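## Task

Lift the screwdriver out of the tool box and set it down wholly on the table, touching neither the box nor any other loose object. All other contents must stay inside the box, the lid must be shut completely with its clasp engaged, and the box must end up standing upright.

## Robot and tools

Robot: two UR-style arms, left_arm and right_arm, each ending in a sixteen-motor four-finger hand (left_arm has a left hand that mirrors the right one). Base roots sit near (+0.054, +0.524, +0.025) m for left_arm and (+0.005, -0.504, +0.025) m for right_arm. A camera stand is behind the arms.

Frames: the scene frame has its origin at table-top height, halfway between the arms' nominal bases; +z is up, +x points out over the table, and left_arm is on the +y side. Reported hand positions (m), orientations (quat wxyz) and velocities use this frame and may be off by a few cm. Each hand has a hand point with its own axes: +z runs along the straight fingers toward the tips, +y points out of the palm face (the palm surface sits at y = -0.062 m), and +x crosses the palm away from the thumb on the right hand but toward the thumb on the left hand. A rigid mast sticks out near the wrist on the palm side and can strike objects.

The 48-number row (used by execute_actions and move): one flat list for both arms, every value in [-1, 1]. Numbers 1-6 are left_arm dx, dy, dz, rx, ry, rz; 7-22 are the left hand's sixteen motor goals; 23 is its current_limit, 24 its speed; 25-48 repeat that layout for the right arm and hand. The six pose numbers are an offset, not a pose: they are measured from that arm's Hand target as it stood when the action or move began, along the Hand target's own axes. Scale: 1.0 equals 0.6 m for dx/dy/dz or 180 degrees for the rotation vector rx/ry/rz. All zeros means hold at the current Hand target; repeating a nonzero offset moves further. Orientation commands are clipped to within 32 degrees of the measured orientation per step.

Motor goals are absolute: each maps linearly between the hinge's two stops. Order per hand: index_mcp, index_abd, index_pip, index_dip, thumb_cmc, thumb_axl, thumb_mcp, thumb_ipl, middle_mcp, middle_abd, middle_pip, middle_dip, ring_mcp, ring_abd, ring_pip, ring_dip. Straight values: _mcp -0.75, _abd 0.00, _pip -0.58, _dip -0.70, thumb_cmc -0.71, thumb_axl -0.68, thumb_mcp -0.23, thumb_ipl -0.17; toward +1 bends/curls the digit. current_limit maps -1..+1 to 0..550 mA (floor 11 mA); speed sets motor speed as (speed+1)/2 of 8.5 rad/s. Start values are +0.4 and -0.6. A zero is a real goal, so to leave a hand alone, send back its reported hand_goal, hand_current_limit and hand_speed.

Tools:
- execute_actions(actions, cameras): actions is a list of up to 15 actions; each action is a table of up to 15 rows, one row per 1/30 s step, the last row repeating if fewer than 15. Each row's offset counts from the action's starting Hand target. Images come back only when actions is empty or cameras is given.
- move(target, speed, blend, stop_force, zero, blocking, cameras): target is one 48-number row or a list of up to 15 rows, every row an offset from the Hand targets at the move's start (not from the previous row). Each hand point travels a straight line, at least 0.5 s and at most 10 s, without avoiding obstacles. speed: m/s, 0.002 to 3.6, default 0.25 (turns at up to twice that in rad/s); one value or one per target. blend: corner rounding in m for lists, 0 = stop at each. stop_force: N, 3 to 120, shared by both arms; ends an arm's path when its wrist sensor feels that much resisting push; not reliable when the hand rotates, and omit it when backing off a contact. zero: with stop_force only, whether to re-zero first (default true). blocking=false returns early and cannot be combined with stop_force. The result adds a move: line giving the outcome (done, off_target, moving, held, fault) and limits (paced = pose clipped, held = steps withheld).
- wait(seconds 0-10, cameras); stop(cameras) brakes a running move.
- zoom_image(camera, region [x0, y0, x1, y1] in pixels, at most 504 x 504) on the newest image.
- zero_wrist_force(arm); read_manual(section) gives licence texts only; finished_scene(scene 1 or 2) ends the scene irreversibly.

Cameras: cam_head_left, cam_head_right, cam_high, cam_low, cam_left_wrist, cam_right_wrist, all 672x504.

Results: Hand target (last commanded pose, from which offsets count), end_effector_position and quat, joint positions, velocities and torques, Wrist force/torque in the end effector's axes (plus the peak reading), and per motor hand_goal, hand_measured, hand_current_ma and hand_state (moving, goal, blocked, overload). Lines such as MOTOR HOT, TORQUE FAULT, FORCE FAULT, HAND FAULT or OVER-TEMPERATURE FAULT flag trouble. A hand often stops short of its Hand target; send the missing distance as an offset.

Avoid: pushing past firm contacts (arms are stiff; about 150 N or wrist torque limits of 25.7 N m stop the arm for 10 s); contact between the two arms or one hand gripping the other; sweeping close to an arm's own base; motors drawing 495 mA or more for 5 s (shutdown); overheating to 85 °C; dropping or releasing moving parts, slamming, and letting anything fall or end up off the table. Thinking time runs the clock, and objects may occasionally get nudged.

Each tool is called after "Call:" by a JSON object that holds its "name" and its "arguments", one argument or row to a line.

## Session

Scene 1 done. Now scene 2.

Call:
{"name": "execute_actions", "arguments": {
  "actions": []
}}

Scene clock: 0.00 s.
left_arm: end_effector_position=(+0.6881, +0.3348, +0.1421) hand_goal=(-0.754, +0.000, -0.576, -0.696, -0.714, -0.678, -0.226, -0.168, -0.754, +0.000, -0.576, -0.696, -0.754, +0.000, -0.576, -0.696) hand_measured=(-0.754, +0.000, -0.576, -0.696, -0.714, -0.678, -0.226, -0.168, -0.754, +0.000, -0.576, -0.696, -0.754, +0.000, -0.576, -0.696) hand_current_ma=(+0, +0, +0, +0, +0, +0, +0, +0, +0, +0, +0, +0, +0, +0, +0, +0) hand_state=(goal, goal, goal, goal, goal, goal, goal, goal, goal, goal, goal, goal, goal, goal, goal, goal) hand_current_limit=0.40 hand_speed=-0.60 end_effector_quat_wxyz=(-0.012, +0.786, -0.486, -0.381) | right_arm: end_effector_position=(+0.3921, -0.0363, +0.3921) hand_goal=(-0.754, +0.000, -0.576, -0.696, -0.714, -0.678, -0.226, -0.168, -0.754, +0.000, -0.576, -0.696, -0.754, +0.000, -0.576, -0.696) hand_measured=(-0.754, +0.000, -0.576, -0.696, -0.714, -0.678, -0.226, -0.168, -0.754, +0.000, -0.576, -0.696, -0.754, +0.000, -0.576, -0.696) hand_current_ma=(+0, +0, +0, +0, +0, +0, +0, +0, +0, +0, +0, +0, +0, +0, +0, +0) hand_state=(goal, goal, goal, goal, goal, goal, goal, goal, goal, goal, goal, goal, goal, goal, goal, goal) hand_current_limit=0.40 hand_speed=-0.60 end_effector_quat_wxyz=(-0.110, +0.807, +0.478, +0.329)
Joint positions: left_arm=[3.034 -2.68 -0.517 -2.237 1.906 -3.831] | right_arm=[0.801 -1.572 1.849 -2.555 -1.524 1.305]
Joint velocities: within noise
Joint torques (N m): no reading
Motor temperatures (°C): left_arm=[27 30 35 40 41 32] | right_arm=[31 33 31 40 34 35]
Wrist force (N): no reading
Wrist torque (N m): no reading
Wrist force, peak (N): no reading
Hand target: left_arm +0.6881, +0.3348, +0.1421; -0.012, +0.786, -0.486, -0.381 | right_arm +0.3921, -0.0363, +0.3921; -0.110, +0.807, +0.478, +0.329

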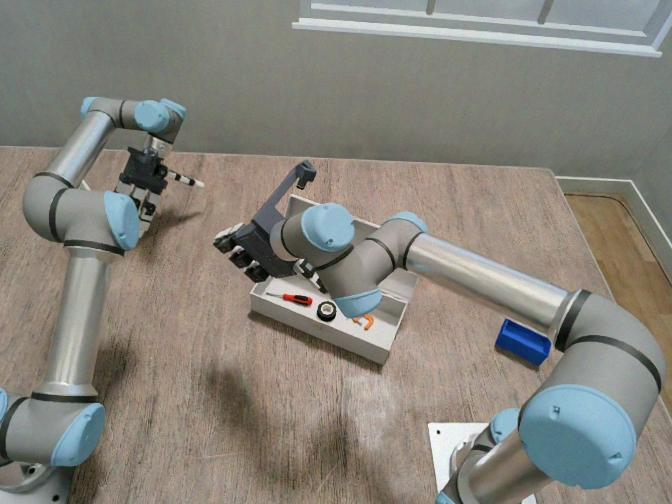

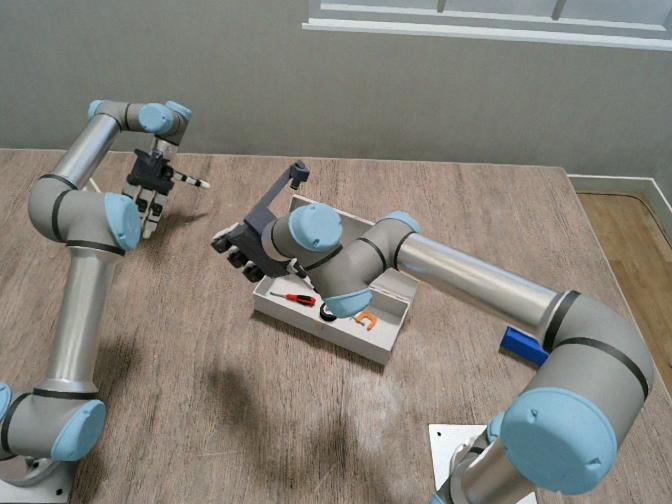

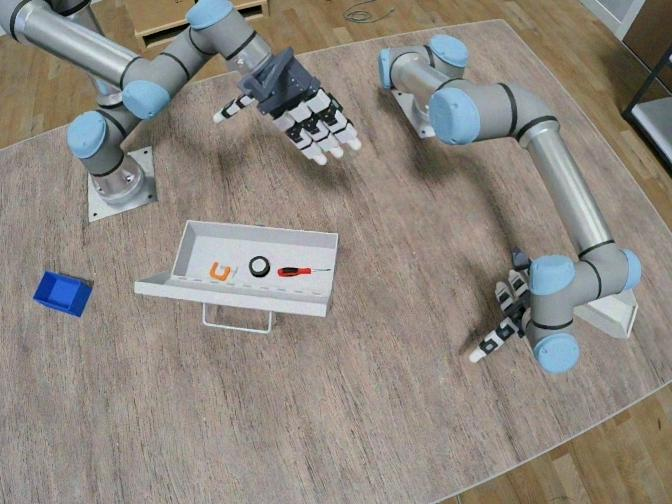

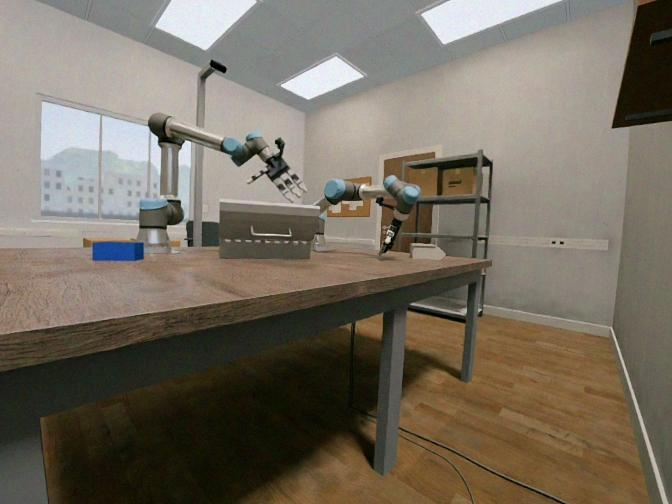

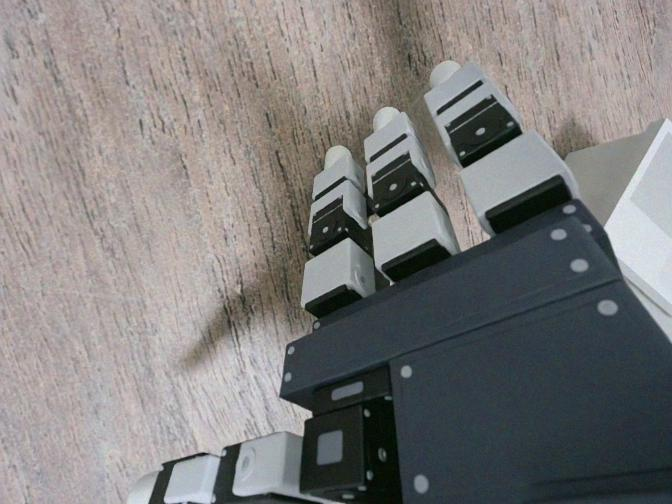

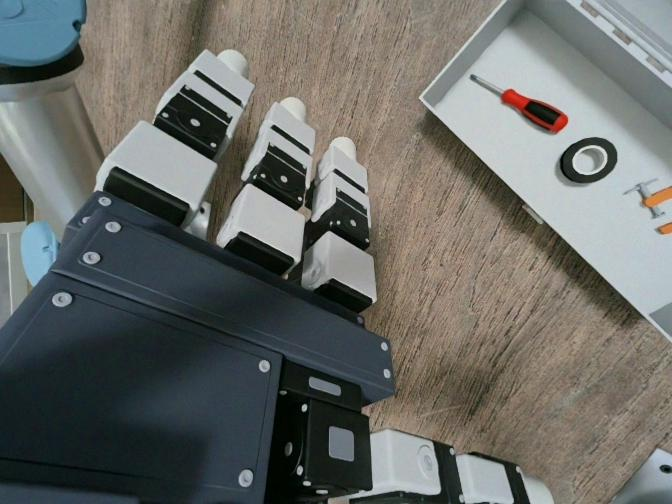

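Call:
{"name": "zoom_image", "arguments": {
  "camera": "cam_right_wrist",
  "region": [420, 20, 672, 260]
}}

Call:
{"name": "zoom_image", "arguments": {
  "camera": "cam_high",
  "region": [120, 200, 360, 350]
}}

Call:
{"name": "zoom_image", "arguments": {
  "camera": "cam_low",
  "region": [200, 180, 330, 270]
}}

Call:
{"name": "zoom_image", "arguments": {
  "camera": "cam_head_left",
  "region": [210, 170, 450, 380]
}}

Scaled by 2.000.

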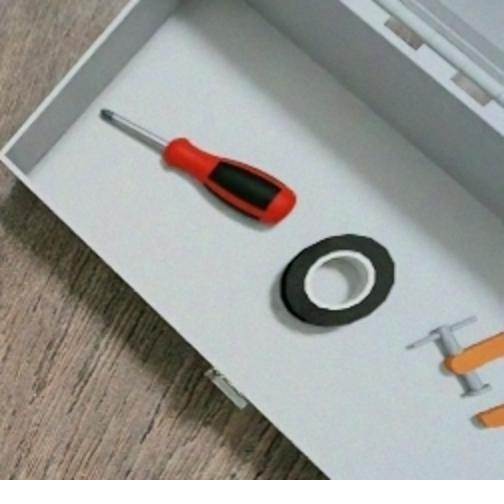

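Scaled by 2.100.

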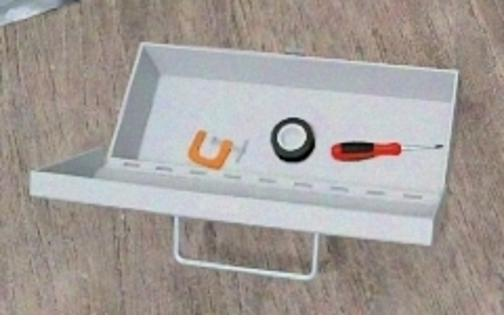

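Scaled by 3.877.

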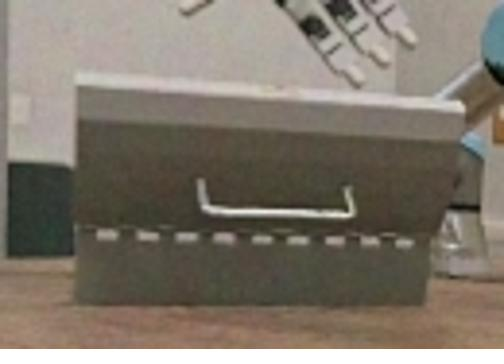

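Scaled by 2.100.

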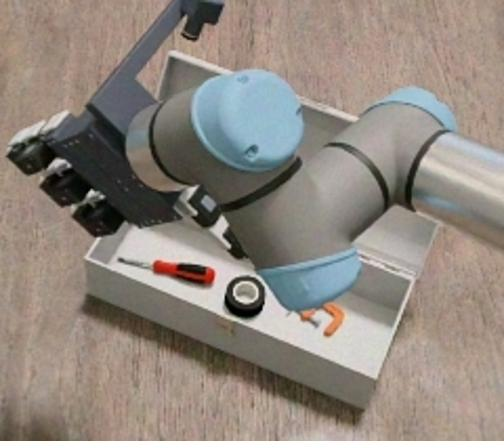

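Call:
{"name": "zoom_image", "arguments": {
  "camera": "cam_right_wrist",
  "region": [460, 60, 580, 150]
}}

Scaled by 4.200.

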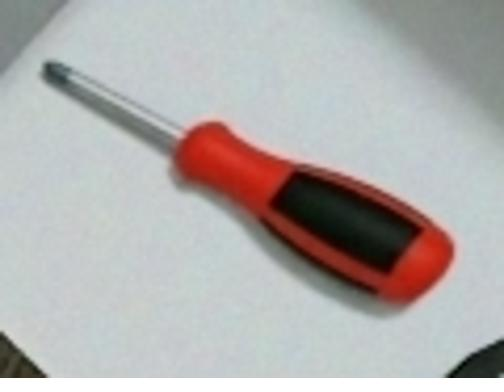

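Call:
{"name": "move", "arguments": {
  "target": [
    [0,0,0,0,0,0,-0.754,0,-0.576,-0.696,-0.714,-0.678,-0.226,-0.168,-0.754,0,-0.576,-0.696,-0.754,0,-0.576,-0.696,0.4,-0.6,0.0,0.0,0.0,0.2375,-0.1072,-0.5666,-0.754,-0.083,-0.576,-0.696,0.571,-0.678,-0.226,-0.168,-0.754,0.083,-0.576,-0.696,0.479,0,0.883,0.174,0.4,-0.4],
    [0,0,0,0,0,0,-0.754,0,-0.576,-0.696,-0.714,-0.678,-0.226,-0.168,-0.754,0,-0.576,-0.696,-0.754,0,-0.576,-0.696,0.4,-0.6,-0.0497,0.0812,0.2625,0.2375,-0.1072,-0.5666,-0.754,-0.083,-0.576,-0.696,0.571,-0.678,-0.226,-0.168,-0.754,0.083,-0.576,-0.696,0.479,0,0.883,0.174,0.4,-0.4]
  ],
  "speed": [0.4,0.15],
  "cameras": ["cam_right_wrist","cam_head_left","cam_high"]
}}

Scene clock: 140.20 s.
left_arm: end_effector_position=(+0.6881, +0.3348, +0.1421) hand_goal=(-0.754, +0.000, -0.576, -0.696, -0.714, -0.678, -0.226, -0.168, -0.754, +0.000, -0.576, -0.696, -0.754, +0.000, -0.576, -0.696) hand_measured=(-0.754, +0.000, -0.576, -0.696, -0.714, -0.678, -0.226, -0.168, -0.754, +0.000, -0.576, -0.696, -0.754, +0.000, -0.576, -0.696) hand_current_ma=(+0, +0, +0, +0, +0, +0, +0, +0, +0, +0, +0, +0, +0, +0, +0, +0) hand_state=(goal, goal, goal, goal, goal, goal, goal, goal, goal, goal, goal, goal, goal, goal, goal, goal) hand_current_limit=0.40 hand_speed=-0.60 end_effector_quat_wxyz=(-0.012, +0.786, -0.486, -0.381) | right_arm: end_effector_position=(+0.4903, -0.0050, +0.2602) hand_goal=(-0.754, -0.084, -0.576, -0.696, +0.570, -0.678, -0.226, -0.168, -0.754, +0.082, -0.576, -0.696, +0.478, +0.000, +0.882, +0.174) hand_measured=(-0.754, -0.084, -0.576, -0.696, +0.568, -0.678, -0.224, -0.168, -0.754, +0.078, -0.576, -0.696, +0.420, +0.000, +0.712, +0.156) hand_current_ma=(+0, +0, +0, +0, -1, +0, +3, +0, +0, -2, +0, +0, -145, +0, -385, -24) hand_state=(goal, goal, goal, goal, goal, goal, goal, goal, goal, goal, goal, goal, blocked, goal, blocked, goal) hand_current_limit=0.40 hand_speed=-0.40 end_effector_quat_wxyz=(+0.000, +0.101, +0.995, +0.000)
Joint positions: left_arm=[3.034 -2.68 -0.517 -2.237 1.906 -3.831] | right_arm=[0.551 -1.283 1.553 -1.84 -1.57 -0.832]
Joint torques (N m): left_arm=[0.8 59.54 20.11 0.67 0.29 0.4] | right_arm=[-10.32 -19.7 -34.35 -4.06 1.35 -1.66]
Wrist force (N): left_arm=[0.3 -0.3 -0.1] | right_arm=[1.8 0.4 1.2]
Wrist torque (N m): left_arm=[-0.03 -0.04 0.03] | right_arm=[0.00 -0.21 0.26]
Wrist force, peak (N): left_arm=[0.1 -0.7 -0.2] | right_arm=[2.4 -0.4 -0.1]
Hand target: left_arm +0.6881, +0.3348, +0.1421; -0.012, +0.786, -0.486, -0.381 | right_arm +0.4905, -0.0049, +0.2601; +0.000, +0.101, +0.995, +0.000
Off the commanded pose: left_arm 0.000 m, 0 deg | right_arm 0.000 m, 0 deg.
move: done
Images, in order (width x height): cam_head_left 672x504, cam_high 672x504, cam_right_wrist 672x504.

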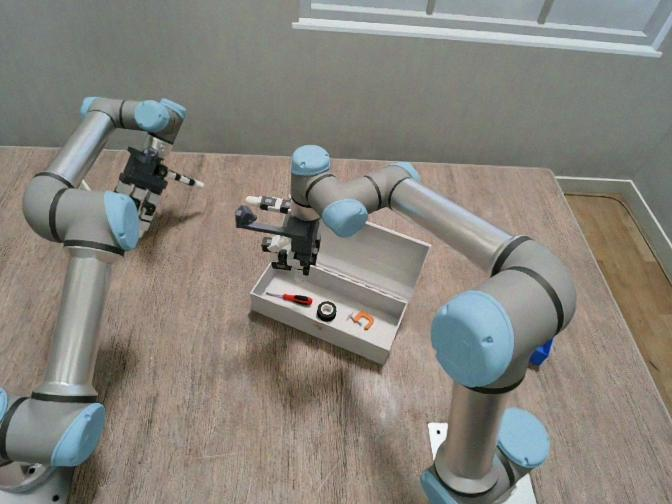

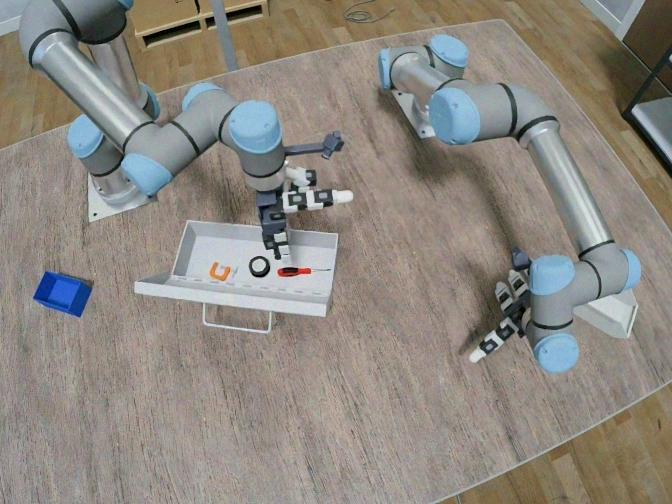

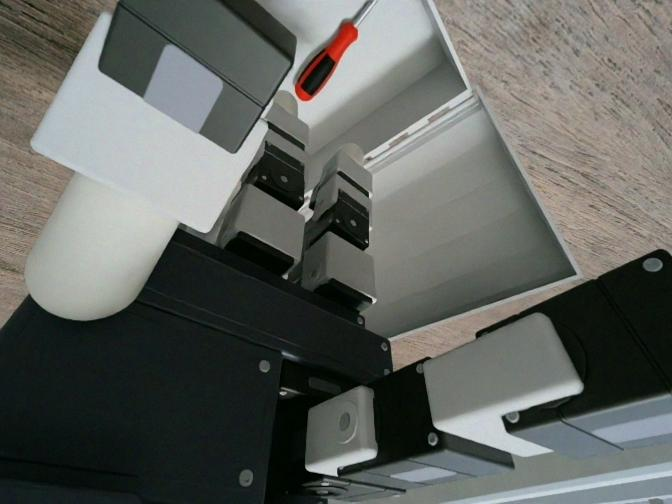

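Call:
{"name": "zoom_image", "arguments": {
  "camera": "cam_right_wrist",
  "region": [240, 0, 420, 180]
}}

Scaled by 2.800.

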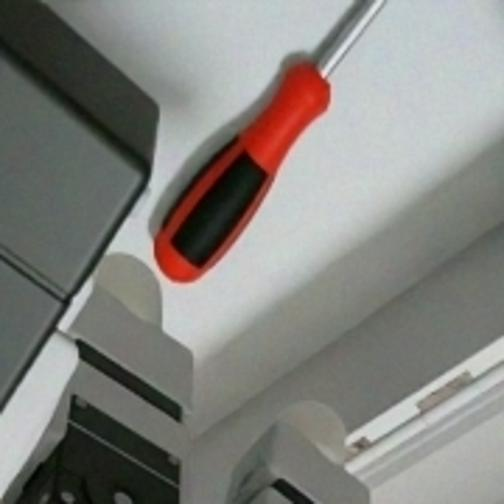

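Call:
{"name": "move", "arguments": {
  "target": [0,0,0,0,0,0,-0.754,0,-0.576,-0.696,-0.714,-0.678,-0.226,-0.168,-0.754,0,-0.576,-0.696,-0.754,0,-0.576,-0.696,0.4,-0.6,-0.001,0.0025,0.18,0,0,0,-0.754,-0.083,-0.576,-0.696,0.571,-0.678,-0.226,-0.168,-0.754,0.083,-0.576,-0.696,0.415,0,0.68,0.15,0.4,-0.4],
  "speed": 0.1,
  "cameras": ["cam_right_wrist"]
}}

Call:
{"name": "zoom_image", "arguments": {
  "camera": "cam_right_wrist",
  "region": [220, 0, 420, 200]
}}

Scene clock: 159.00 s.
left_arm: end_effector_position=(+0.6881, +0.3348, +0.1421) hand_goal=(-0.754, +0.000, -0.576, -0.696, -0.714, -0.678, -0.226, -0.168, -0.754, +0.000, -0.576, -0.696, -0.754, +0.000, -0.576, -0.696) hand_measured=(-0.754, +0.000, -0.576, -0.696, -0.714, -0.678, -0.226, -0.168, -0.754, +0.000, -0.576, -0.696, -0.754, +0.000, -0.576, -0.696) hand_current_ma=(+0, +0, +0, +0, +0, +0, +0, +0, +0, +0, +0, +0, +0, +0, +0, +0) hand_state=(goal, goal, goal, goal, goal, goal, goal, goal, goal, goal, goal, goal, goal, goal, goal, goal) hand_current_limit=0.40 hand_speed=-0.60 end_effector_quat_wxyz=(-0.012, +0.786, -0.486, -0.381) | right_arm: end_effector_position=(+0.4912, -0.0036, +0.1522) hand_goal=(-0.754, -0.084, -0.576, -0.696, +0.570, -0.678, -0.226, -0.168, -0.754, +0.082, -0.576, -0.696, +0.414, +0.000, +0.680, +0.150) hand_measured=(-0.754, -0.084, -0.576, -0.696, +0.568, -0.678, -0.224, -0.168, -0.754, +0.078, -0.576, -0.696, +0.400, +0.000, +0.680, +0.148) hand_current_ma=(+0, +0, +0, +0, -1, +0, +3, +0, +0, -2, +0, +0, -19, +0, +0, -1) hand_state=(goal, goal, goal, goal, goal, goal, goal, goal, goal, goal, goal, goal, goal, goal, goal, goal) hand_current_limit=0.40 hand_speed=-0.40 end_effector_quat_wxyz=(+0.000, +0.101, +0.995, +0.000)
Joint positions: left_arm=[3.034 -2.68 -0.517 -2.237 1.906 -3.831] | right_arm=[0.552 -1.18 1.71 -2.1 -1.57 -0.831]
Joint torques (N m): left_arm=[0.26 60.18 20.7 0.86 0.33 0.52] | right_arm=[10.82 -22.13 -8.22 -4.47 1.52 1.58]
Wrist force (N): left_arm=[0.2 -0.1 0.0] | right_arm=[1.8 -0.4 1.0]
Wrist torque (N m): left_arm=[-0.02 -0.02 0.02] | right_arm=[-0.06 -0.18 0.15]
Wrist force, peak (N): left_arm=[0.6 -0.4 0.1] | right_arm=[2.2 0.5 1.0]
Hand target: left_arm +0.6881, +0.3348, +0.1421; -0.012, +0.786, -0.486, -0.381 | right_arm +0.4912, -0.0036, +0.1521; +0.000, +0.101, +0.995, +0.000
Off the commanded pose: left_arm 0.000 m, 0 deg | right_arm 0.000 m, 0 deg.
move: done
Images, in order (width x height): cam_right_wrist 672x504.

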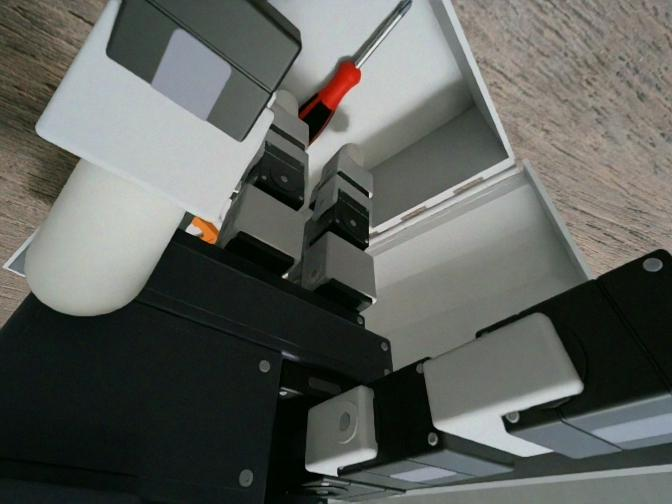

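Scaled by 2.520.

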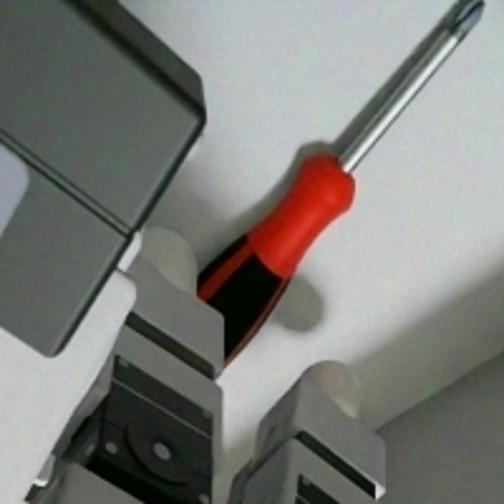

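Call:
{"name": "move", "arguments": {
  "target": [0,0,0,0,0,0,-0.754,0,-0.576,-0.696,-0.714,-0.678,-0.226,-0.168,-0.754,0,-0.576,-0.696,-0.754,0,-0.576,-0.696,0.4,-0.6,0,0,0.0383,0,0,0,-0.754,-0.084,-0.576,-0.696,0.57,-0.678,-0.226,-0.168,-0.754,0.082,-0.576,-0.696,0.414,0,0.68,0.15,0.4,-0.4],
  "speed": 0.02,
  "stop_force": 3,
  "cameras": ["cam_right_wrist"]
}}

Call:
{"name": "zoom_image", "arguments": {
  "camera": "cam_right_wrist",
  "region": [220, 0, 420, 200]
}}

Scene clock: 172.07 s.
left_arm: end_effector_position=(+0.6881, +0.3348, +0.1421) hand_goal=(-0.754, +0.000, -0.576, -0.696, -0.714, -0.678, -0.226, -0.168, -0.754, +0.000, -0.576, -0.696, -0.754, +0.000, -0.576, -0.696) hand_measured=(-0.754, +0.000, -0.576, -0.696, -0.714, -0.678, -0.226, -0.168, -0.754, +0.000, -0.576, -0.696, -0.754, +0.000, -0.576, -0.696) hand_current_ma=(+0, +0, +0, +0, +0, +0, +0, +0, +0, +0, +0, +0, +0, +0, +0, +0) hand_state=(goal, goal, goal, goal, goal, goal, goal, goal, goal, goal, goal, goal, goal, goal, goal, goal) hand_current_limit=0.40 hand_speed=-0.60 end_effector_quat_wxyz=(-0.012, +0.786, -0.486, -0.381) | right_arm: end_effector_position=(+0.4912, -0.0036, +0.1291) hand_goal=(-0.754, -0.084, -0.576, -0.696, +0.570, -0.678, -0.226, -0.168, -0.754, +0.082, -0.576, -0.696, +0.414, +0.000, +0.680, +0.150) hand_measured=(-0.754, -0.084, -0.576, -0.696, +0.568, -0.678, -0.224, -0.168, -0.754, +0.078, -0.576, -0.696, +0.400, +0.000, +0.680, +0.148) hand_current_ma=(+0, +0, +0, +0, -1, +0, +3, +0, +0, -2, +0, +0, -19, +0, +0, -1) hand_state=(goal, goal, goal, goal, goal, goal, goal, goal, goal, goal, goal, goal, goal, goal, goal, goal) hand_current_limit=0.40 hand_speed=-0.40 end_effector_quat_wxyz=(+0.000, +0.101, +0.995, +0.000)
Joint positions: left_arm=[3.034 -2.68 -0.517 -2.237 1.906 -3.831] | right_arm=[0.552 -1.151 1.736 -2.154 -1.57 -0.831]
Joint torques (N m): left_arm=[0.47 60.02 20.81 1.04 0.27 0.36] | right_arm=[11.26 -24.5 -9.08 -4.44 0.71 1.54]
Wrist force (N): left_arm=[0.0 -0.4 0.0] | right_arm=[1.8 0.0 0.7]
Wrist torque (N m): left_arm=[-0.05 0.00 0.01] | right_arm=[0.03 -0.16 0.16]
Wrist force, peak (N): left_arm=[0.3 -0.6 0.2] | right_arm=[2.3 -0.1 0.6]
Hand target: left_arm +0.6881, +0.3348, +0.1421; -0.012, +0.786, -0.486, -0.381 | right_arm +0.4912, -0.0036, +0.1291; +0.000, +0.101, +0.995, +0.000
Off the commanded pose: left_arm 0.000 m, 0 deg | right_arm 0.000 m, 0 deg.
move: done
Images, in order (width x height): cam_right_wrist 672x504.

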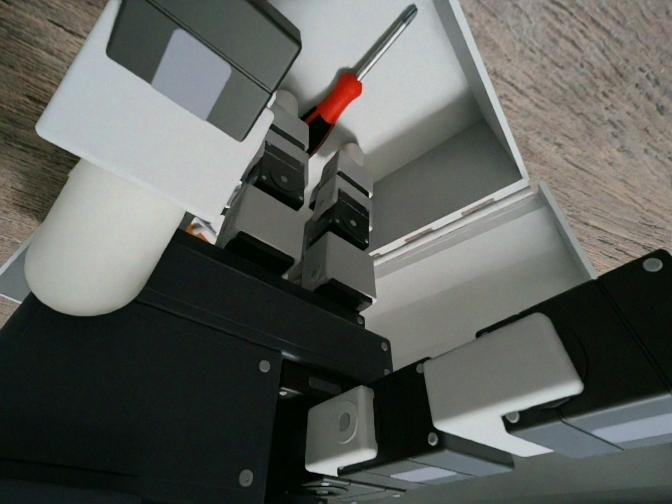

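Scaled by 2.520.

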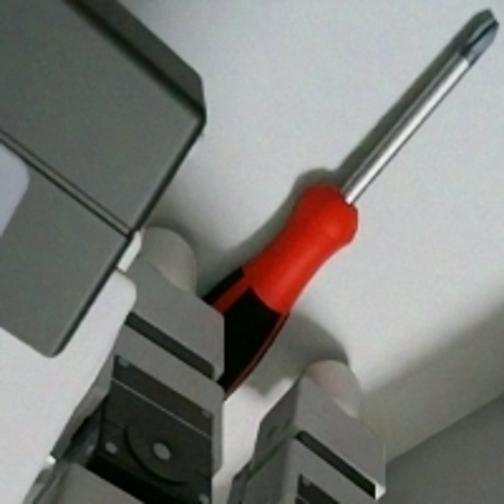

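Call:
{"name": "move", "arguments": {
  "target": [0,0,0,0,0,0,-0.754,0,-0.576,-0.696,-0.714,-0.678,-0.226,-0.168,-0.754,0,-0.576,-0.696,-0.754,0,-0.576,-0.696,0.4,-0.6,0,0,0,0,0,0,-0.754,0.17,-0.576,-0.696,0.57,-0.678,-0.226,-0.168,-0.754,-0.17,-0.576,-0.696,0.414,0,0.68,0.15,0.5,-0.9],
  "speed": 0.1,
  "cameras": ["cam_right_wrist"]
}}

Call:
{"name": "zoom_image", "arguments": {
  "camera": "cam_right_wrist",
  "region": [220, 0, 420, 200]
}}

Scene clock: 179.50 s.
left_arm: end_effector_position=(+0.6881, +0.3348, +0.1421) hand_goal=(-0.754, +0.000, -0.576, -0.696, -0.714, -0.678, -0.226, -0.168, -0.754, +0.000, -0.576, -0.696, -0.754, +0.000, -0.576, -0.696) hand_measured=(-0.754, +0.000, -0.576, -0.696, -0.714, -0.678, -0.226, -0.168, -0.754, +0.000, -0.576, -0.696, -0.754, +0.000, -0.576, -0.696) hand_current_ma=(+0, +0, +0, +0, +0, +0, +0, +0, +0, +0, +0, +0, +0, +0, +0, +0) hand_state=(goal, goal, goal, goal, goal, goal, goal, goal, goal, goal, goal, goal, goal, goal, goal, goal) hand_current_limit=0.40 hand_speed=-0.60 end_effector_quat_wxyz=(-0.012, +0.786, -0.486, -0.381) | right_arm: end_effector_position=(+0.4912, -0.0036, +0.1291) hand_goal=(-0.754, +0.170, -0.576, -0.696, +0.570, -0.678, -0.226, -0.168, -0.754, -0.170, -0.576, -0.696, +0.414, +0.000, +0.680, +0.150) hand_measured=(-0.754, +0.020, -0.576, -0.696, +0.568, -0.678, -0.224, -0.168, -0.754, -0.032, -0.576, -0.696, +0.400, +0.000, +0.680, +0.148) hand_current_ma=(+0, -413, +0, +0, -1, +0, +3, +0, +0, +389, +0, +0, -19, +0, +0, -1) hand_state=(goal, blocked, goal, goal, goal, goal, goal, goal, goal, blocked, goal, goal, goal, goal, goal, goal) hand_current_limit=0.50 hand_speed=-0.90 end_effector_quat_wxyz=(+0.000, +0.101, +0.995, +0.000)
Joint positions: left_arm=[3.034 -2.68 -0.517 -2.237 1.906 -3.831] | right_arm=[0.552 -1.151 1.736 -2.154 -1.57 -0.831]
Joint torques (N m): left_arm=[0.62 60.13 20.58 1.07 0.34 0.54] | right_arm=[9.6 -24.51 -8.83 -4.04 0.9 1.35]
Wrist force (N): left_arm=[0.1 -0.2 0.1] | right_arm=[2.1 -0.3 0.7]
Wrist torque (N m): left_arm=[-0.04 -0.02 0.02] | right_arm=[-0.01 -0.16 0.18]
Wrist force, peak (N): left_arm=[0.3 -0.5 0.2] | right_arm=[2.4 0.0 0.3]
Hand target: left_arm +0.6881, +0.3348, +0.1421; -0.012, +0.786, -0.486, -0.381 | right_arm +0.4912, -0.0036, +0.1291; +0.000, +0.101, +0.995, +0.000
Off the commanded pose: left_arm 0.000 m, 0 deg | right_arm 0.000 m, 0 deg.
move: done
Images, in order (width x height): cam_right_wrist 672x504.

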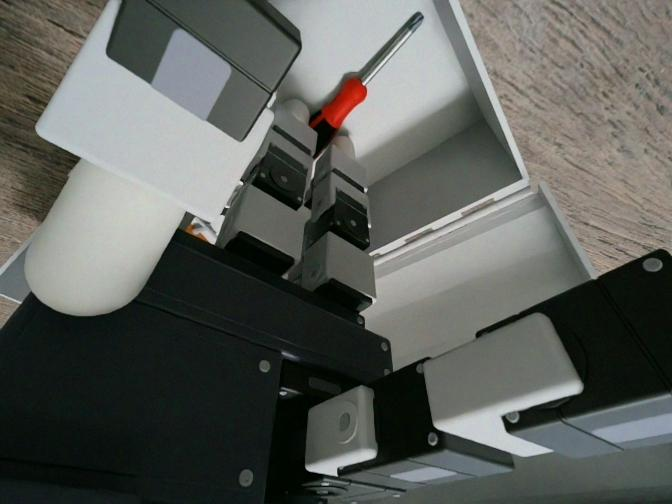

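Scaled by 2.520.

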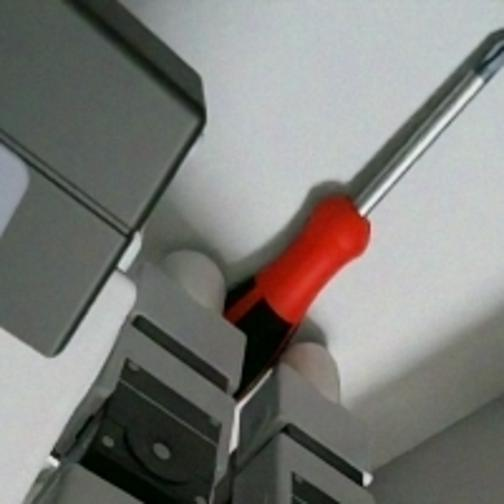

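Call:
{"name": "move", "arguments": {
  "target": [0,0,0,0,0,0,-0.754,0,-0.576,-0.696,-0.714,-0.678,-0.226,-0.168,-0.754,0,-0.576,-0.696,-0.754,0,-0.576,-0.696,0.4,-0.6,0,0,-0.07,0,0,0,-0.754,0.17,-0.576,-0.696,0.57,-0.678,-0.226,-0.168,-0.754,-0.17,-0.576,-0.696,0.414,0,0.68,0.15,0.5,-0.9],
  "speed": 0.05,
  "cameras": ["cam_right_wrist"]
}}

Call:
{"name": "zoom_image", "arguments": {
  "camera": "cam_right_wrist",
  "region": [220, 0, 420, 200]
}}

Scene clock: 184.23 s.
left_arm: end_effector_position=(+0.6881, +0.3348, +0.1421) hand_goal=(-0.754, +0.000, -0.576, -0.696, -0.714, -0.678, -0.226, -0.168, -0.754, +0.000, -0.576, -0.696, -0.754, +0.000, -0.576, -0.696) hand_measured=(-0.754, +0.000, -0.576, -0.696, -0.714, -0.678, -0.226, -0.168, -0.754, +0.000, -0.576, -0.696, -0.754, +0.000, -0.576, -0.696) hand_current_ma=(+0, +0, +0, +0, +0, +0, +0, +0, +0, +0, +0, +0, +0, +0, +0, +0) hand_state=(goal, goal, goal, goal, goal, goal, goal, goal, goal, goal, goal, goal, goal, goal, goal, goal) hand_current_limit=0.40 hand_speed=-0.60 end_effector_quat_wxyz=(-0.012, +0.786, -0.486, -0.381) | right_arm: end_effector_position=(+0.4912, -0.0036, +0.1710) hand_goal=(-0.754, +0.170, -0.576, -0.696, +0.570, -0.678, -0.226, -0.168, -0.754, -0.170, -0.576, -0.696, +0.414, +0.000, +0.680, +0.150) hand_measured=(-0.754, +0.020, -0.576, -0.696, +0.568, -0.678, -0.224, -0.168, -0.754, -0.034, -0.576, -0.696, +0.400, +0.000, +0.680, +0.148) hand_current_ma=(+0, -413, +0, +0, -1, +0, +3, +0, +0, +379, +0, +0, -19, +0, +0, -1) hand_state=(goal, blocked, goal, goal, goal, goal, goal, goal, goal, blocked, goal, goal, goal, goal, goal, goal) hand_current_limit=0.50 hand_speed=-0.90 end_effector_quat_wxyz=(+0.000, +0.101, +0.995, +0.000)
Joint positions: left_arm=[3.034 -2.68 -0.517 -2.237 1.906 -3.831] | right_arm=[0.552 -1.202 1.687 -2.055 -1.57 -0.831]
Joint torques (N m): left_arm=[0.64 61.36 21.57 1.1 0.18 0.54] | right_arm=[-0.18 -48.15 -30.88 -1.21 0.87 0.24]
Wrist force (N): left_arm=[0.0 0.1 0.0] | right_arm=[2.0 -0.2 1.2]
Wrist torque (N m): left_arm=[0.01 -0.01 0.00] | right_arm=[-0.07 -0.22 0.20]
Wrist force, peak (N): left_arm=[0.4 -0.5 0.0] | right_arm=[2.4 -0.3 0.7]
Hand target: left_arm +0.6881, +0.3348, +0.1421; -0.012, +0.786, -0.486, -0.381 | right_arm +0.4913, -0.0036, +0.1711; +0.000, +0.101, +0.995, +0.000
Off the commanded pose: left_arm 0.000 m, 0 deg | right_arm 0.000 m, 0 deg.
move: done
Images, in order (width x height): cam_right_wrist 672x504.

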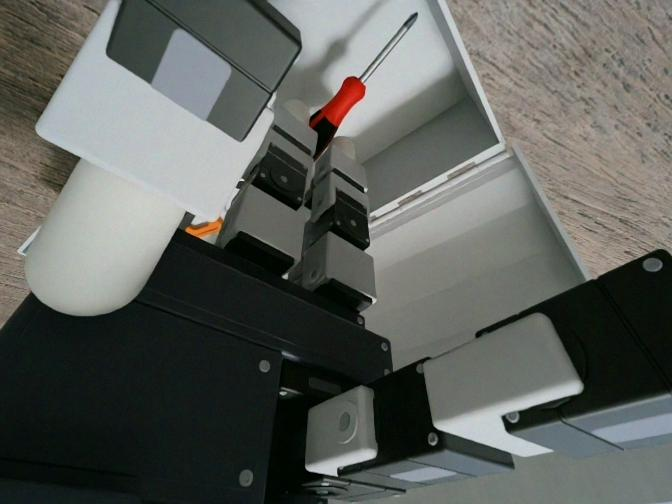

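Scaled by 2.520.

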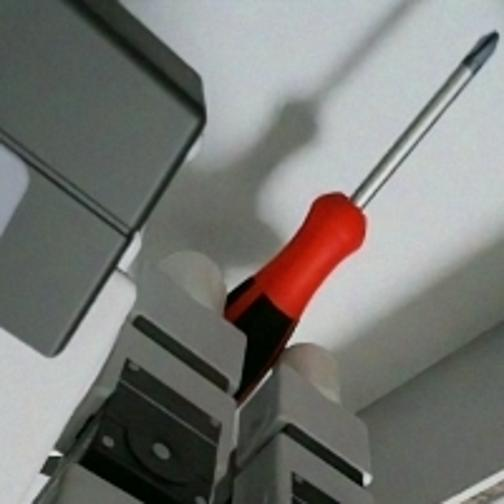

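Call:
{"name": "move", "arguments": {
  "target": [
    [0,0,0,0,0,0,-0.754,0,-0.576,-0.696,-0.714,-0.678,-0.226,-0.168,-0.754,0,-0.576,-0.696,-0.754,0,-0.576,-0.696,0.4,-0.6,0,0,-0.183,0,0,0,-0.754,0.17,-0.576,-0.696,0.57,-0.678,-0.226,-0.168,-0.754,-0.17,-0.576,-0.696,0.414,0,0.68,0.15,0.5,-0.9],
    [0,0,0,0,0,0,-0.754,0,-0.576,-0.696,-0.714,-0.678,-0.226,-0.168,-0.754,0,-0.576,-0.696,-0.754,0,-0.576,-0.696,0.4,-0.6,0.343,0.0962,-0.183,0,0,0,-0.754,0.17,-0.576,-0.696,0.57,-0.678,-0.226,-0.168,-0.754,-0.17,-0.576,-0.696,0.414,0,0.68,0.15,0.5,-0.9],
    [0,0,0,0,0,0,-0.754,0,-0.576,-0.696,-0.714,-0.678,-0.226,-0.168,-0.754,0,-0.576,-0.696,-0.754,0,-0.576,-0.696,0.4,-0.6,0.343,0.0962,0.052,0,0,0,-0.754,0.17,-0.576,-0.696,0.57,-0.678,-0.226,-0.168,-0.754,-0.17,-0.576,-0.696,0.414,0,0.68,0.15,0.5,-0.9]
  ],
  "speed": [0.08,0.12,0.08],
  "blend": [0.04,0.04,0],
  "cameras": ["cam_right_wrist","cam_high"]
}}

Call:
{"name": "zoom_image", "arguments": {
  "camera": "cam_right_wrist",
  "region": [220, 0, 420, 200]
}}

Scene clock: 200.80 s.
left_arm: end_effector_position=(+0.6881, +0.3348, +0.1421) hand_goal=(-0.754, +0.000, -0.576, -0.696, -0.714, -0.678, -0.226, -0.168, -0.754, +0.000, -0.576, -0.696, -0.754, +0.000, -0.576, -0.696) hand_measured=(-0.754, +0.000, -0.576, -0.696, -0.714, -0.678, -0.226, -0.168, -0.754, +0.000, -0.576, -0.696, -0.754, +0.000, -0.576, -0.696) hand_current_ma=(+0, +0, +0, +0, +0, +0, +0, +0, +0, +0, +0, +0, +0, +0, +0, +0) hand_state=(goal, goal, goal, goal, goal, goal, goal, goal, goal, goal, goal, goal, goal, goal, goal, goal) hand_current_limit=0.40 hand_speed=-0.60 end_effector_quat_wxyz=(-0.012, +0.786, -0.486, -0.381) | right_arm: end_effector_position=(+0.3013, +0.0944, +0.1402) hand_goal=(-0.754, +0.170, -0.576, -0.696, +0.570, -0.678, -0.226, -0.168, -0.754, -0.170, -0.576, -0.696, +0.414, +0.000, +0.680, +0.150) hand_measured=(-0.754, +0.020, -0.576, -0.696, +0.568, -0.678, -0.224, -0.168, -0.754, -0.034, -0.576, -0.696, +0.400, +0.000, +0.680, +0.148) hand_current_ma=(+0, -413, +0, +0, -1, +0, +3, +0, +0, +379, +0, +0, -19, +0, +0, -1) hand_state=(goal, blocked, goal, goal, goal, goal, goal, goal, goal, blocked, goal, goal, goal, goal, goal, goal) hand_current_limit=0.50 hand_speed=-0.90 end_effector_quat_wxyz=(+0.000, +0.101, +0.995, +0.000)
Joint positions: left_arm=[3.034 -2.68 -0.517 -2.237 1.906 -3.831] | right_arm=[0.894 -1.237 1.829 -2.162 -1.57 -0.489]
Joint torques (N m): left_arm=[0.22 62.2 21.6 1.24 0.33 0.64] | right_arm=[11.93 -21.06 -9.29 -4.25 1.11 1.59]
Wrist force (N): left_arm=[0.0 -0.4 -0.2] | right_arm=[1.6 0.2 1.4]
Wrist torque (N m): left_arm=[-0.05 -0.01 0.02] | right_arm=[-0.03 -0.17 0.17]
Wrist force, peak (N): left_arm=[0.4 -0.6 -0.4] | right_arm=[2.1 0.1 2.0]
Hand target: left_arm +0.6881, +0.3348, +0.1421; -0.012, +0.786, -0.486, -0.381 | right_arm +0.3013, +0.0944, +0.1401; +0.000, +0.101, +0.995, +0.000
Off the commanded pose: left_arm 0.000 m, 0 deg | right_arm 0.000 m, 0 deg.
move: done
Images, in order (width x height): cam_high 672x504, cam_right_wrist 672x504.

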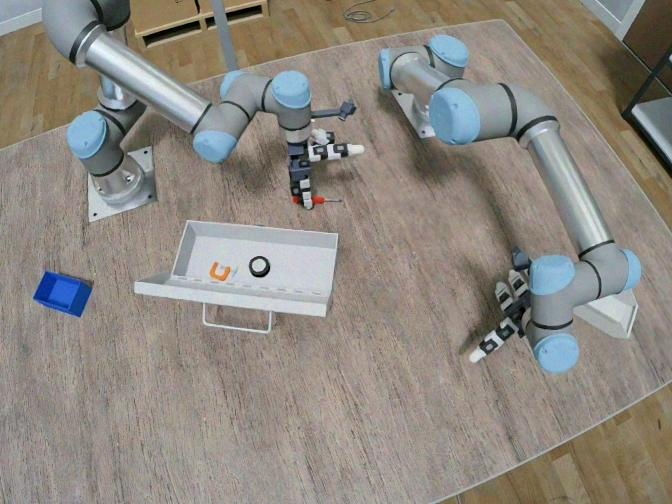

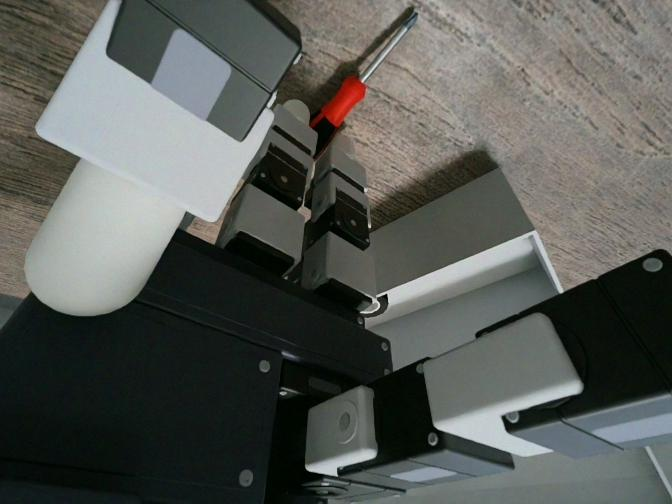

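Scaled by 2.520.

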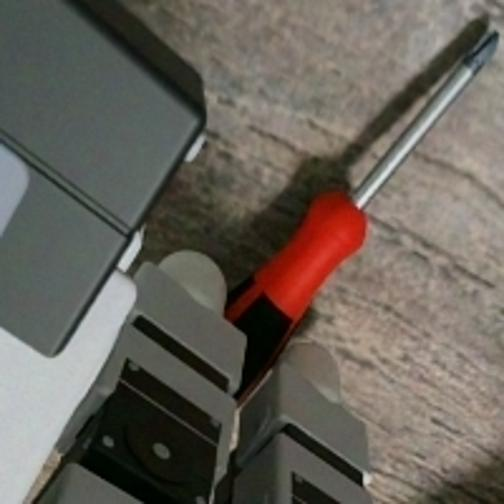

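Call:
{"name": "move", "arguments": {
  "target": [0,0,0,0,0,0,-0.754,0,-0.576,-0.696,-0.714,-0.678,-0.226,-0.168,-0.754,0,-0.576,-0.696,-0.754,0,-0.576,-0.696,0.4,-0.6,0,0,0.027,0,0,0,-0.754,0.17,-0.576,-0.696,0.57,-0.678,-0.226,-0.168,-0.754,-0.17,-0.576,-0.696,0.414,0,0.68,0.15,0.5,-0.9],
  "speed": 0.01,
  "stop_force": 3,
  "cameras": ["cam_right_wrist"]
}}

Call:
{"name": "zoom_image", "arguments": {
  "camera": "cam_right_wrist",
  "region": [220, 0, 420, 200]
}}

Scene clock: 206.93 s.
left_arm: end_effector_position=(+0.6881, +0.3348, +0.1421) hand_goal=(-0.754, +0.000, -0.576, -0.696, -0.714, -0.678, -0.226, -0.168, -0.754, +0.000, -0.576, -0.696, -0.754, +0.000, -0.576, -0.696) hand_measured=(-0.754, +0.000, -0.576, -0.696, -0.714, -0.678, -0.226, -0.168, -0.754, +0.000, -0.576, -0.696, -0.754, +0.000, -0.576, -0.696) hand_current_ma=(+0, +0, +0, +0, +0, +0, +0, +0, +0, +0, +0, +0, +0, +0, +0, +0) hand_state=(goal, goal, goal, goal, goal, goal, goal, goal, goal, goal, goal, goal, goal, goal, goal, goal) hand_current_limit=0.40 hand_speed=-0.60 end_effector_quat_wxyz=(-0.012, +0.786, -0.486, -0.381) | right_arm: end_effector_position=(+0.3012, +0.0944, +0.1262) hand_goal=(-0.754, +0.170, -0.576, -0.696, +0.570, -0.678, -0.226, -0.168, -0.754, -0.170, -0.576, -0.696, +0.414, +0.000, +0.680, +0.150) hand_measured=(-0.752, +0.020, -0.576, -0.696, +0.568, -0.678, -0.224, -0.168, -0.750, -0.034, -0.576, -0.696, +0.400, +0.000, +0.680, +0.148) hand_current_ma=(+2, -413, +0, +0, -1, +0, +3, +0, +2, +376, +0, +0, -19, +0, +0, -1) hand_state=(goal, blocked, goal, goal, goal, goal, goal, goal, goal, blocked, goal, goal, goal, goal, goal, goal) hand_current_limit=0.50 hand_speed=-0.90 end_effector_quat_wxyz=(+0.000, +0.101, +0.995, +0.000)
Joint positions: left_arm=[3.034 -2.68 -0.517 -2.237 1.906 -3.831] | right_arm=[0.894 -1.218 1.845 -2.197 -1.57 -0.489]
Joint torques (N m): left_arm=[0.81 62.1 21.68 1.46 0.33 0.78] | right_arm=[9.9 -44.81 -29.07 -1.38 1.1 1.39]
Wrist force (N): left_arm=[0.0 -0.2 0.1] | right_arm=[1.5 0.2 -1.0]
Wrist torque (N m): left_arm=[-0.03 -0.01 0.01] | right_arm=[0.07 -0.12 0.12]
Wrist force, peak (N): left_arm=[0.4 -0.2 -0.4] | right_arm=[1.2 0.0 -3.9]
Hand target: left_arm +0.6881, +0.3348, +0.1421; -0.012, +0.786, -0.486, -0.381 | right_arm +0.3012, +0.0944, +0.1262; +0.000, +0.101, +0.995, +0.000 (not the last commanded pose)
Off the commanded pose: left_arm 0.000 m, 0 deg | right_arm 0.002 m, 0 deg.
move: contact (right_arm)
Images, in order (width x height): cam_right_wrist 672x504.

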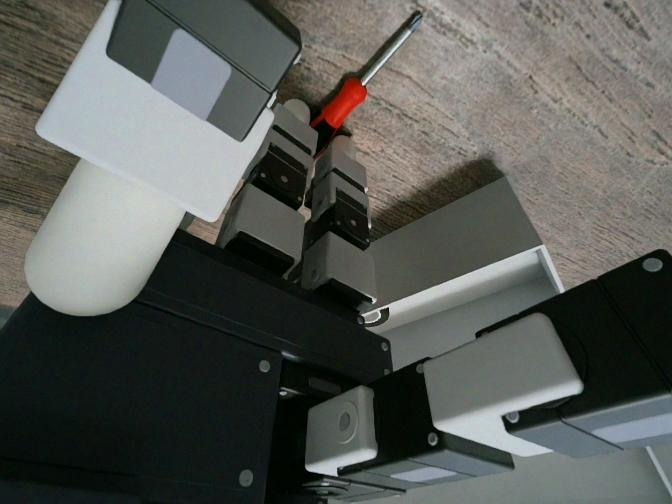

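Scaled by 2.520.

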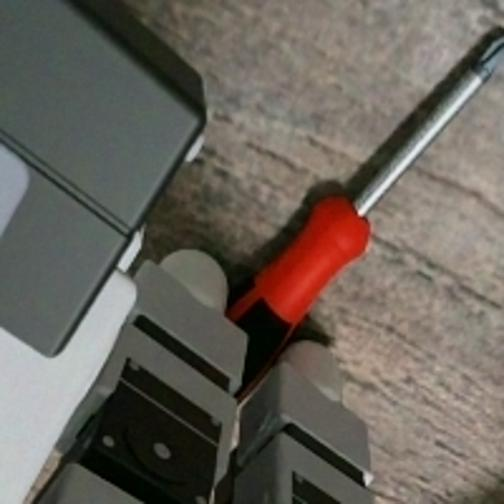

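Call:
{"name": "move", "arguments": {
  "target": [
    [0,0,0,0,0,0,-0.754,0,-0.576,-0.696,-0.714,-0.678,-0.226,-0.168,-0.754,0,-0.576,-0.696,-0.754,0,-0.576,-0.696,0.4,-0.6,0,0,0,0,0,0,-0.754,-0.1,-0.576,-0.696,0.57,-0.678,-0.226,-0.168,-0.754,0.1,-0.576,-0.696,0.414,0,0.68,0.15,0.5,-0.9],
    [0,0,0,0,0,0,-0.754,0,-0.576,-0.696,-0.714,-0.678,-0.226,-0.168,-0.754,0,-0.576,-0.696,-0.754,0,-0.576,-0.696,0.4,-0.6,0,0,-0.2,0,0,0,-0.754,-0.1,-0.576,-0.696,0.57,-0.678,-0.226,-0.168,-0.754,0.1,-0.576,-0.696,0.414,0,0.68,0.15,0.5,-0.9]
  ],
  "speed": [0.05,0.08],
  "blend": 0,
  "cameras": ["cam_right_wrist","cam_high","cam_head_left","cam_low"]
}}

Call:
{"name": "zoom_image", "arguments": {
  "camera": "cam_high",
  "region": [120, 180, 360, 350]
}}

Call:
{"name": "zoom_image", "arguments": {
  "camera": "cam_low",
  "region": [200, 180, 330, 270]
}}

Scene clock: 214.73 s.
left_arm: end_effector_position=(+0.6881, +0.3348, +0.1421) hand_goal=(-0.754, +0.000, -0.576, -0.696, -0.714, -0.678, -0.226, -0.168, -0.754, +0.000, -0.576, -0.696, -0.754, +0.000, -0.576, -0.696) hand_measured=(-0.754, +0.000, -0.576, -0.696, -0.714, -0.678, -0.226, -0.168, -0.754, +0.000, -0.576, -0.696, -0.754, +0.000, -0.576, -0.696) hand_current_ma=(+0, +0, +0, +0, +0, +0, +0, +0, +0, +0, +0, +0, +0, +0, +0, +0) hand_state=(goal, goal, goal, goal, goal, goal, goal, goal, goal, goal, goal, goal, goal, goal, goal, goal) hand_current_limit=0.40 hand_speed=-0.60 end_effector_quat_wxyz=(-0.012, +0.786, -0.486, -0.381) | right_arm: end_effector_position=(+0.3013, +0.0944, +0.2461) hand_goal=(-0.754, -0.100, -0.576, -0.696, +0.570, -0.678, -0.226, -0.168, -0.754, +0.100, -0.576, -0.696, +0.414, +0.000, +0.680, +0.150) hand_measured=(-0.752, -0.096, -0.576, -0.696, +0.568, -0.678, -0.224, -0.168, -0.750, +0.096, -0.576, -0.696, +0.400, +0.000, +0.680, +0.148) hand_current_ma=(+2, +3, +0, +0, -1, +0, +3, +0, +2, -2, +0, +0, -19, +0, +0, -1) hand_state=(goal, goal, goal, goal, goal, goal, goal, goal, goal, goal, goal, goal, goal, goal, goal, goal) hand_current_limit=0.50 hand_speed=-0.90 end_effector_quat_wxyz=(-0.001, +0.101, +0.995, +0.000)
Joint positions: left_arm=[3.034 -2.68 -0.517 -2.237 1.906 -3.831] | right_arm=[0.894 -1.35 1.677 -1.897 -1.57 -0.489]
Joint torques (N m): left_arm=[0.2 63.05 21.84 1.58 0.35 0.86] | right_arm=[-9.48 -44.7 -32.61 -1.35 -0.84 -0.98]
Wrist force (N): left_arm=[0.1 -0.3 0.0] | right_arm=[1.8 -0.6 1.0]
Wrist torque (N m): left_arm=[-0.05 -0.02 0.02] | right_arm=[-0.07 -0.19 0.12]
Wrist force, peak (N): left_arm=[0.2 -0.6 0.2] | right_arm=[1.5 -0.2 1.9]
Hand target: left_arm +0.6881, +0.3348, +0.1421; -0.012, +0.786, -0.486, -0.381 | right_arm +0.3014, +0.0944, +0.2462; +0.000, +0.101, +0.995, +0.000
Off the commanded pose: left_arm 0.000 m, 0 deg | right_arm 0.000 m, 0 deg.
move: done
Images, in order (width x height): cam_head_left 672x504, cam_high 672x504, cam_low 672x504, cam_right_wrist 672x504.

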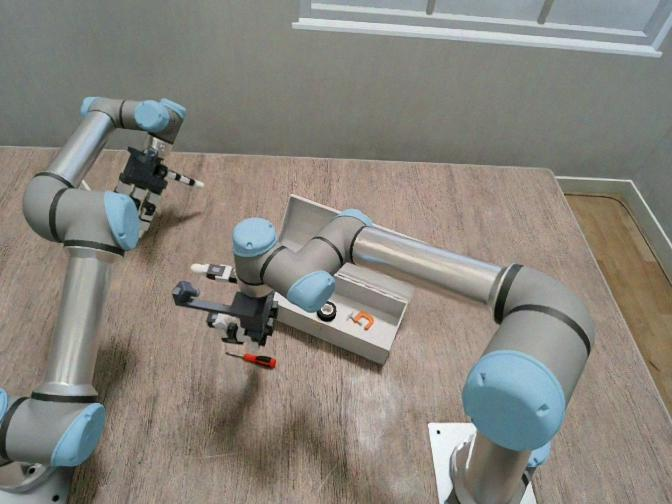

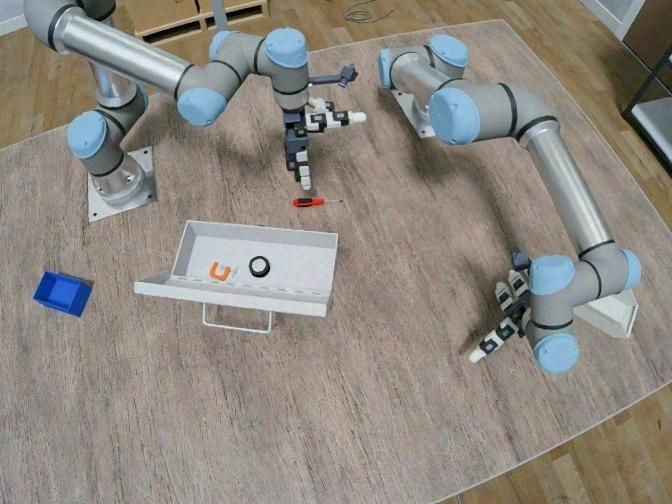

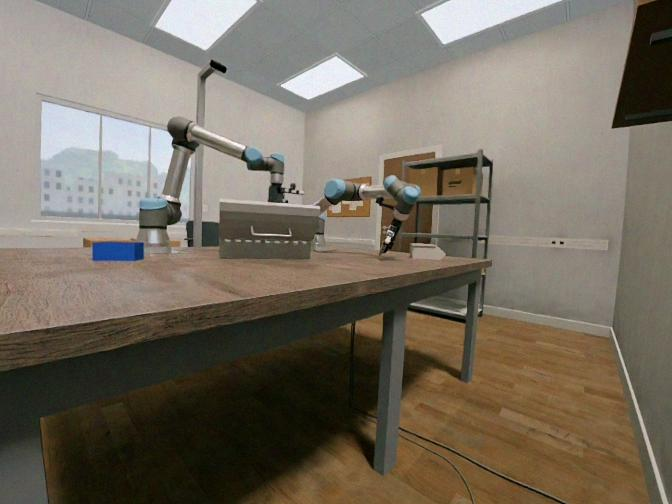

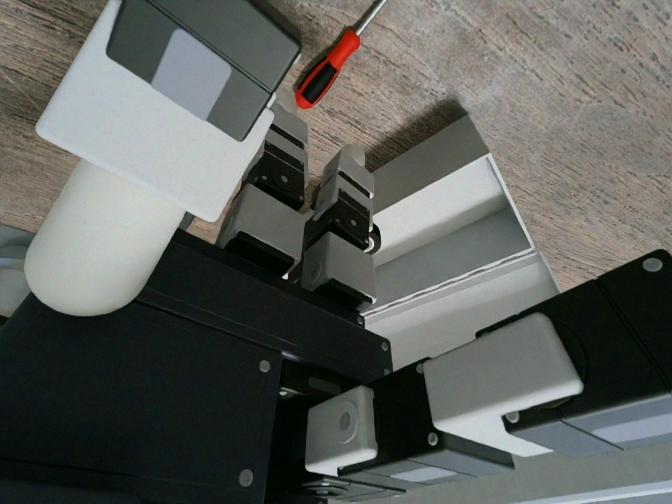

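Scaled by 2.100.

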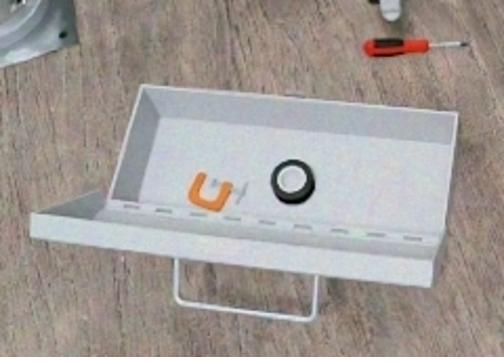

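Scaled by 3.877.

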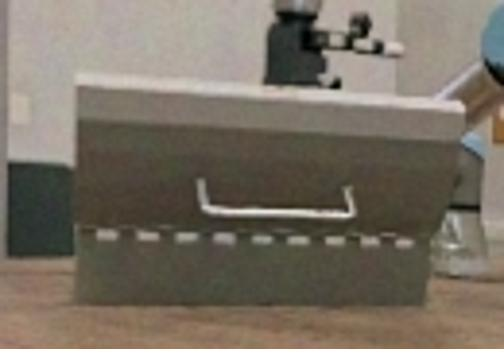

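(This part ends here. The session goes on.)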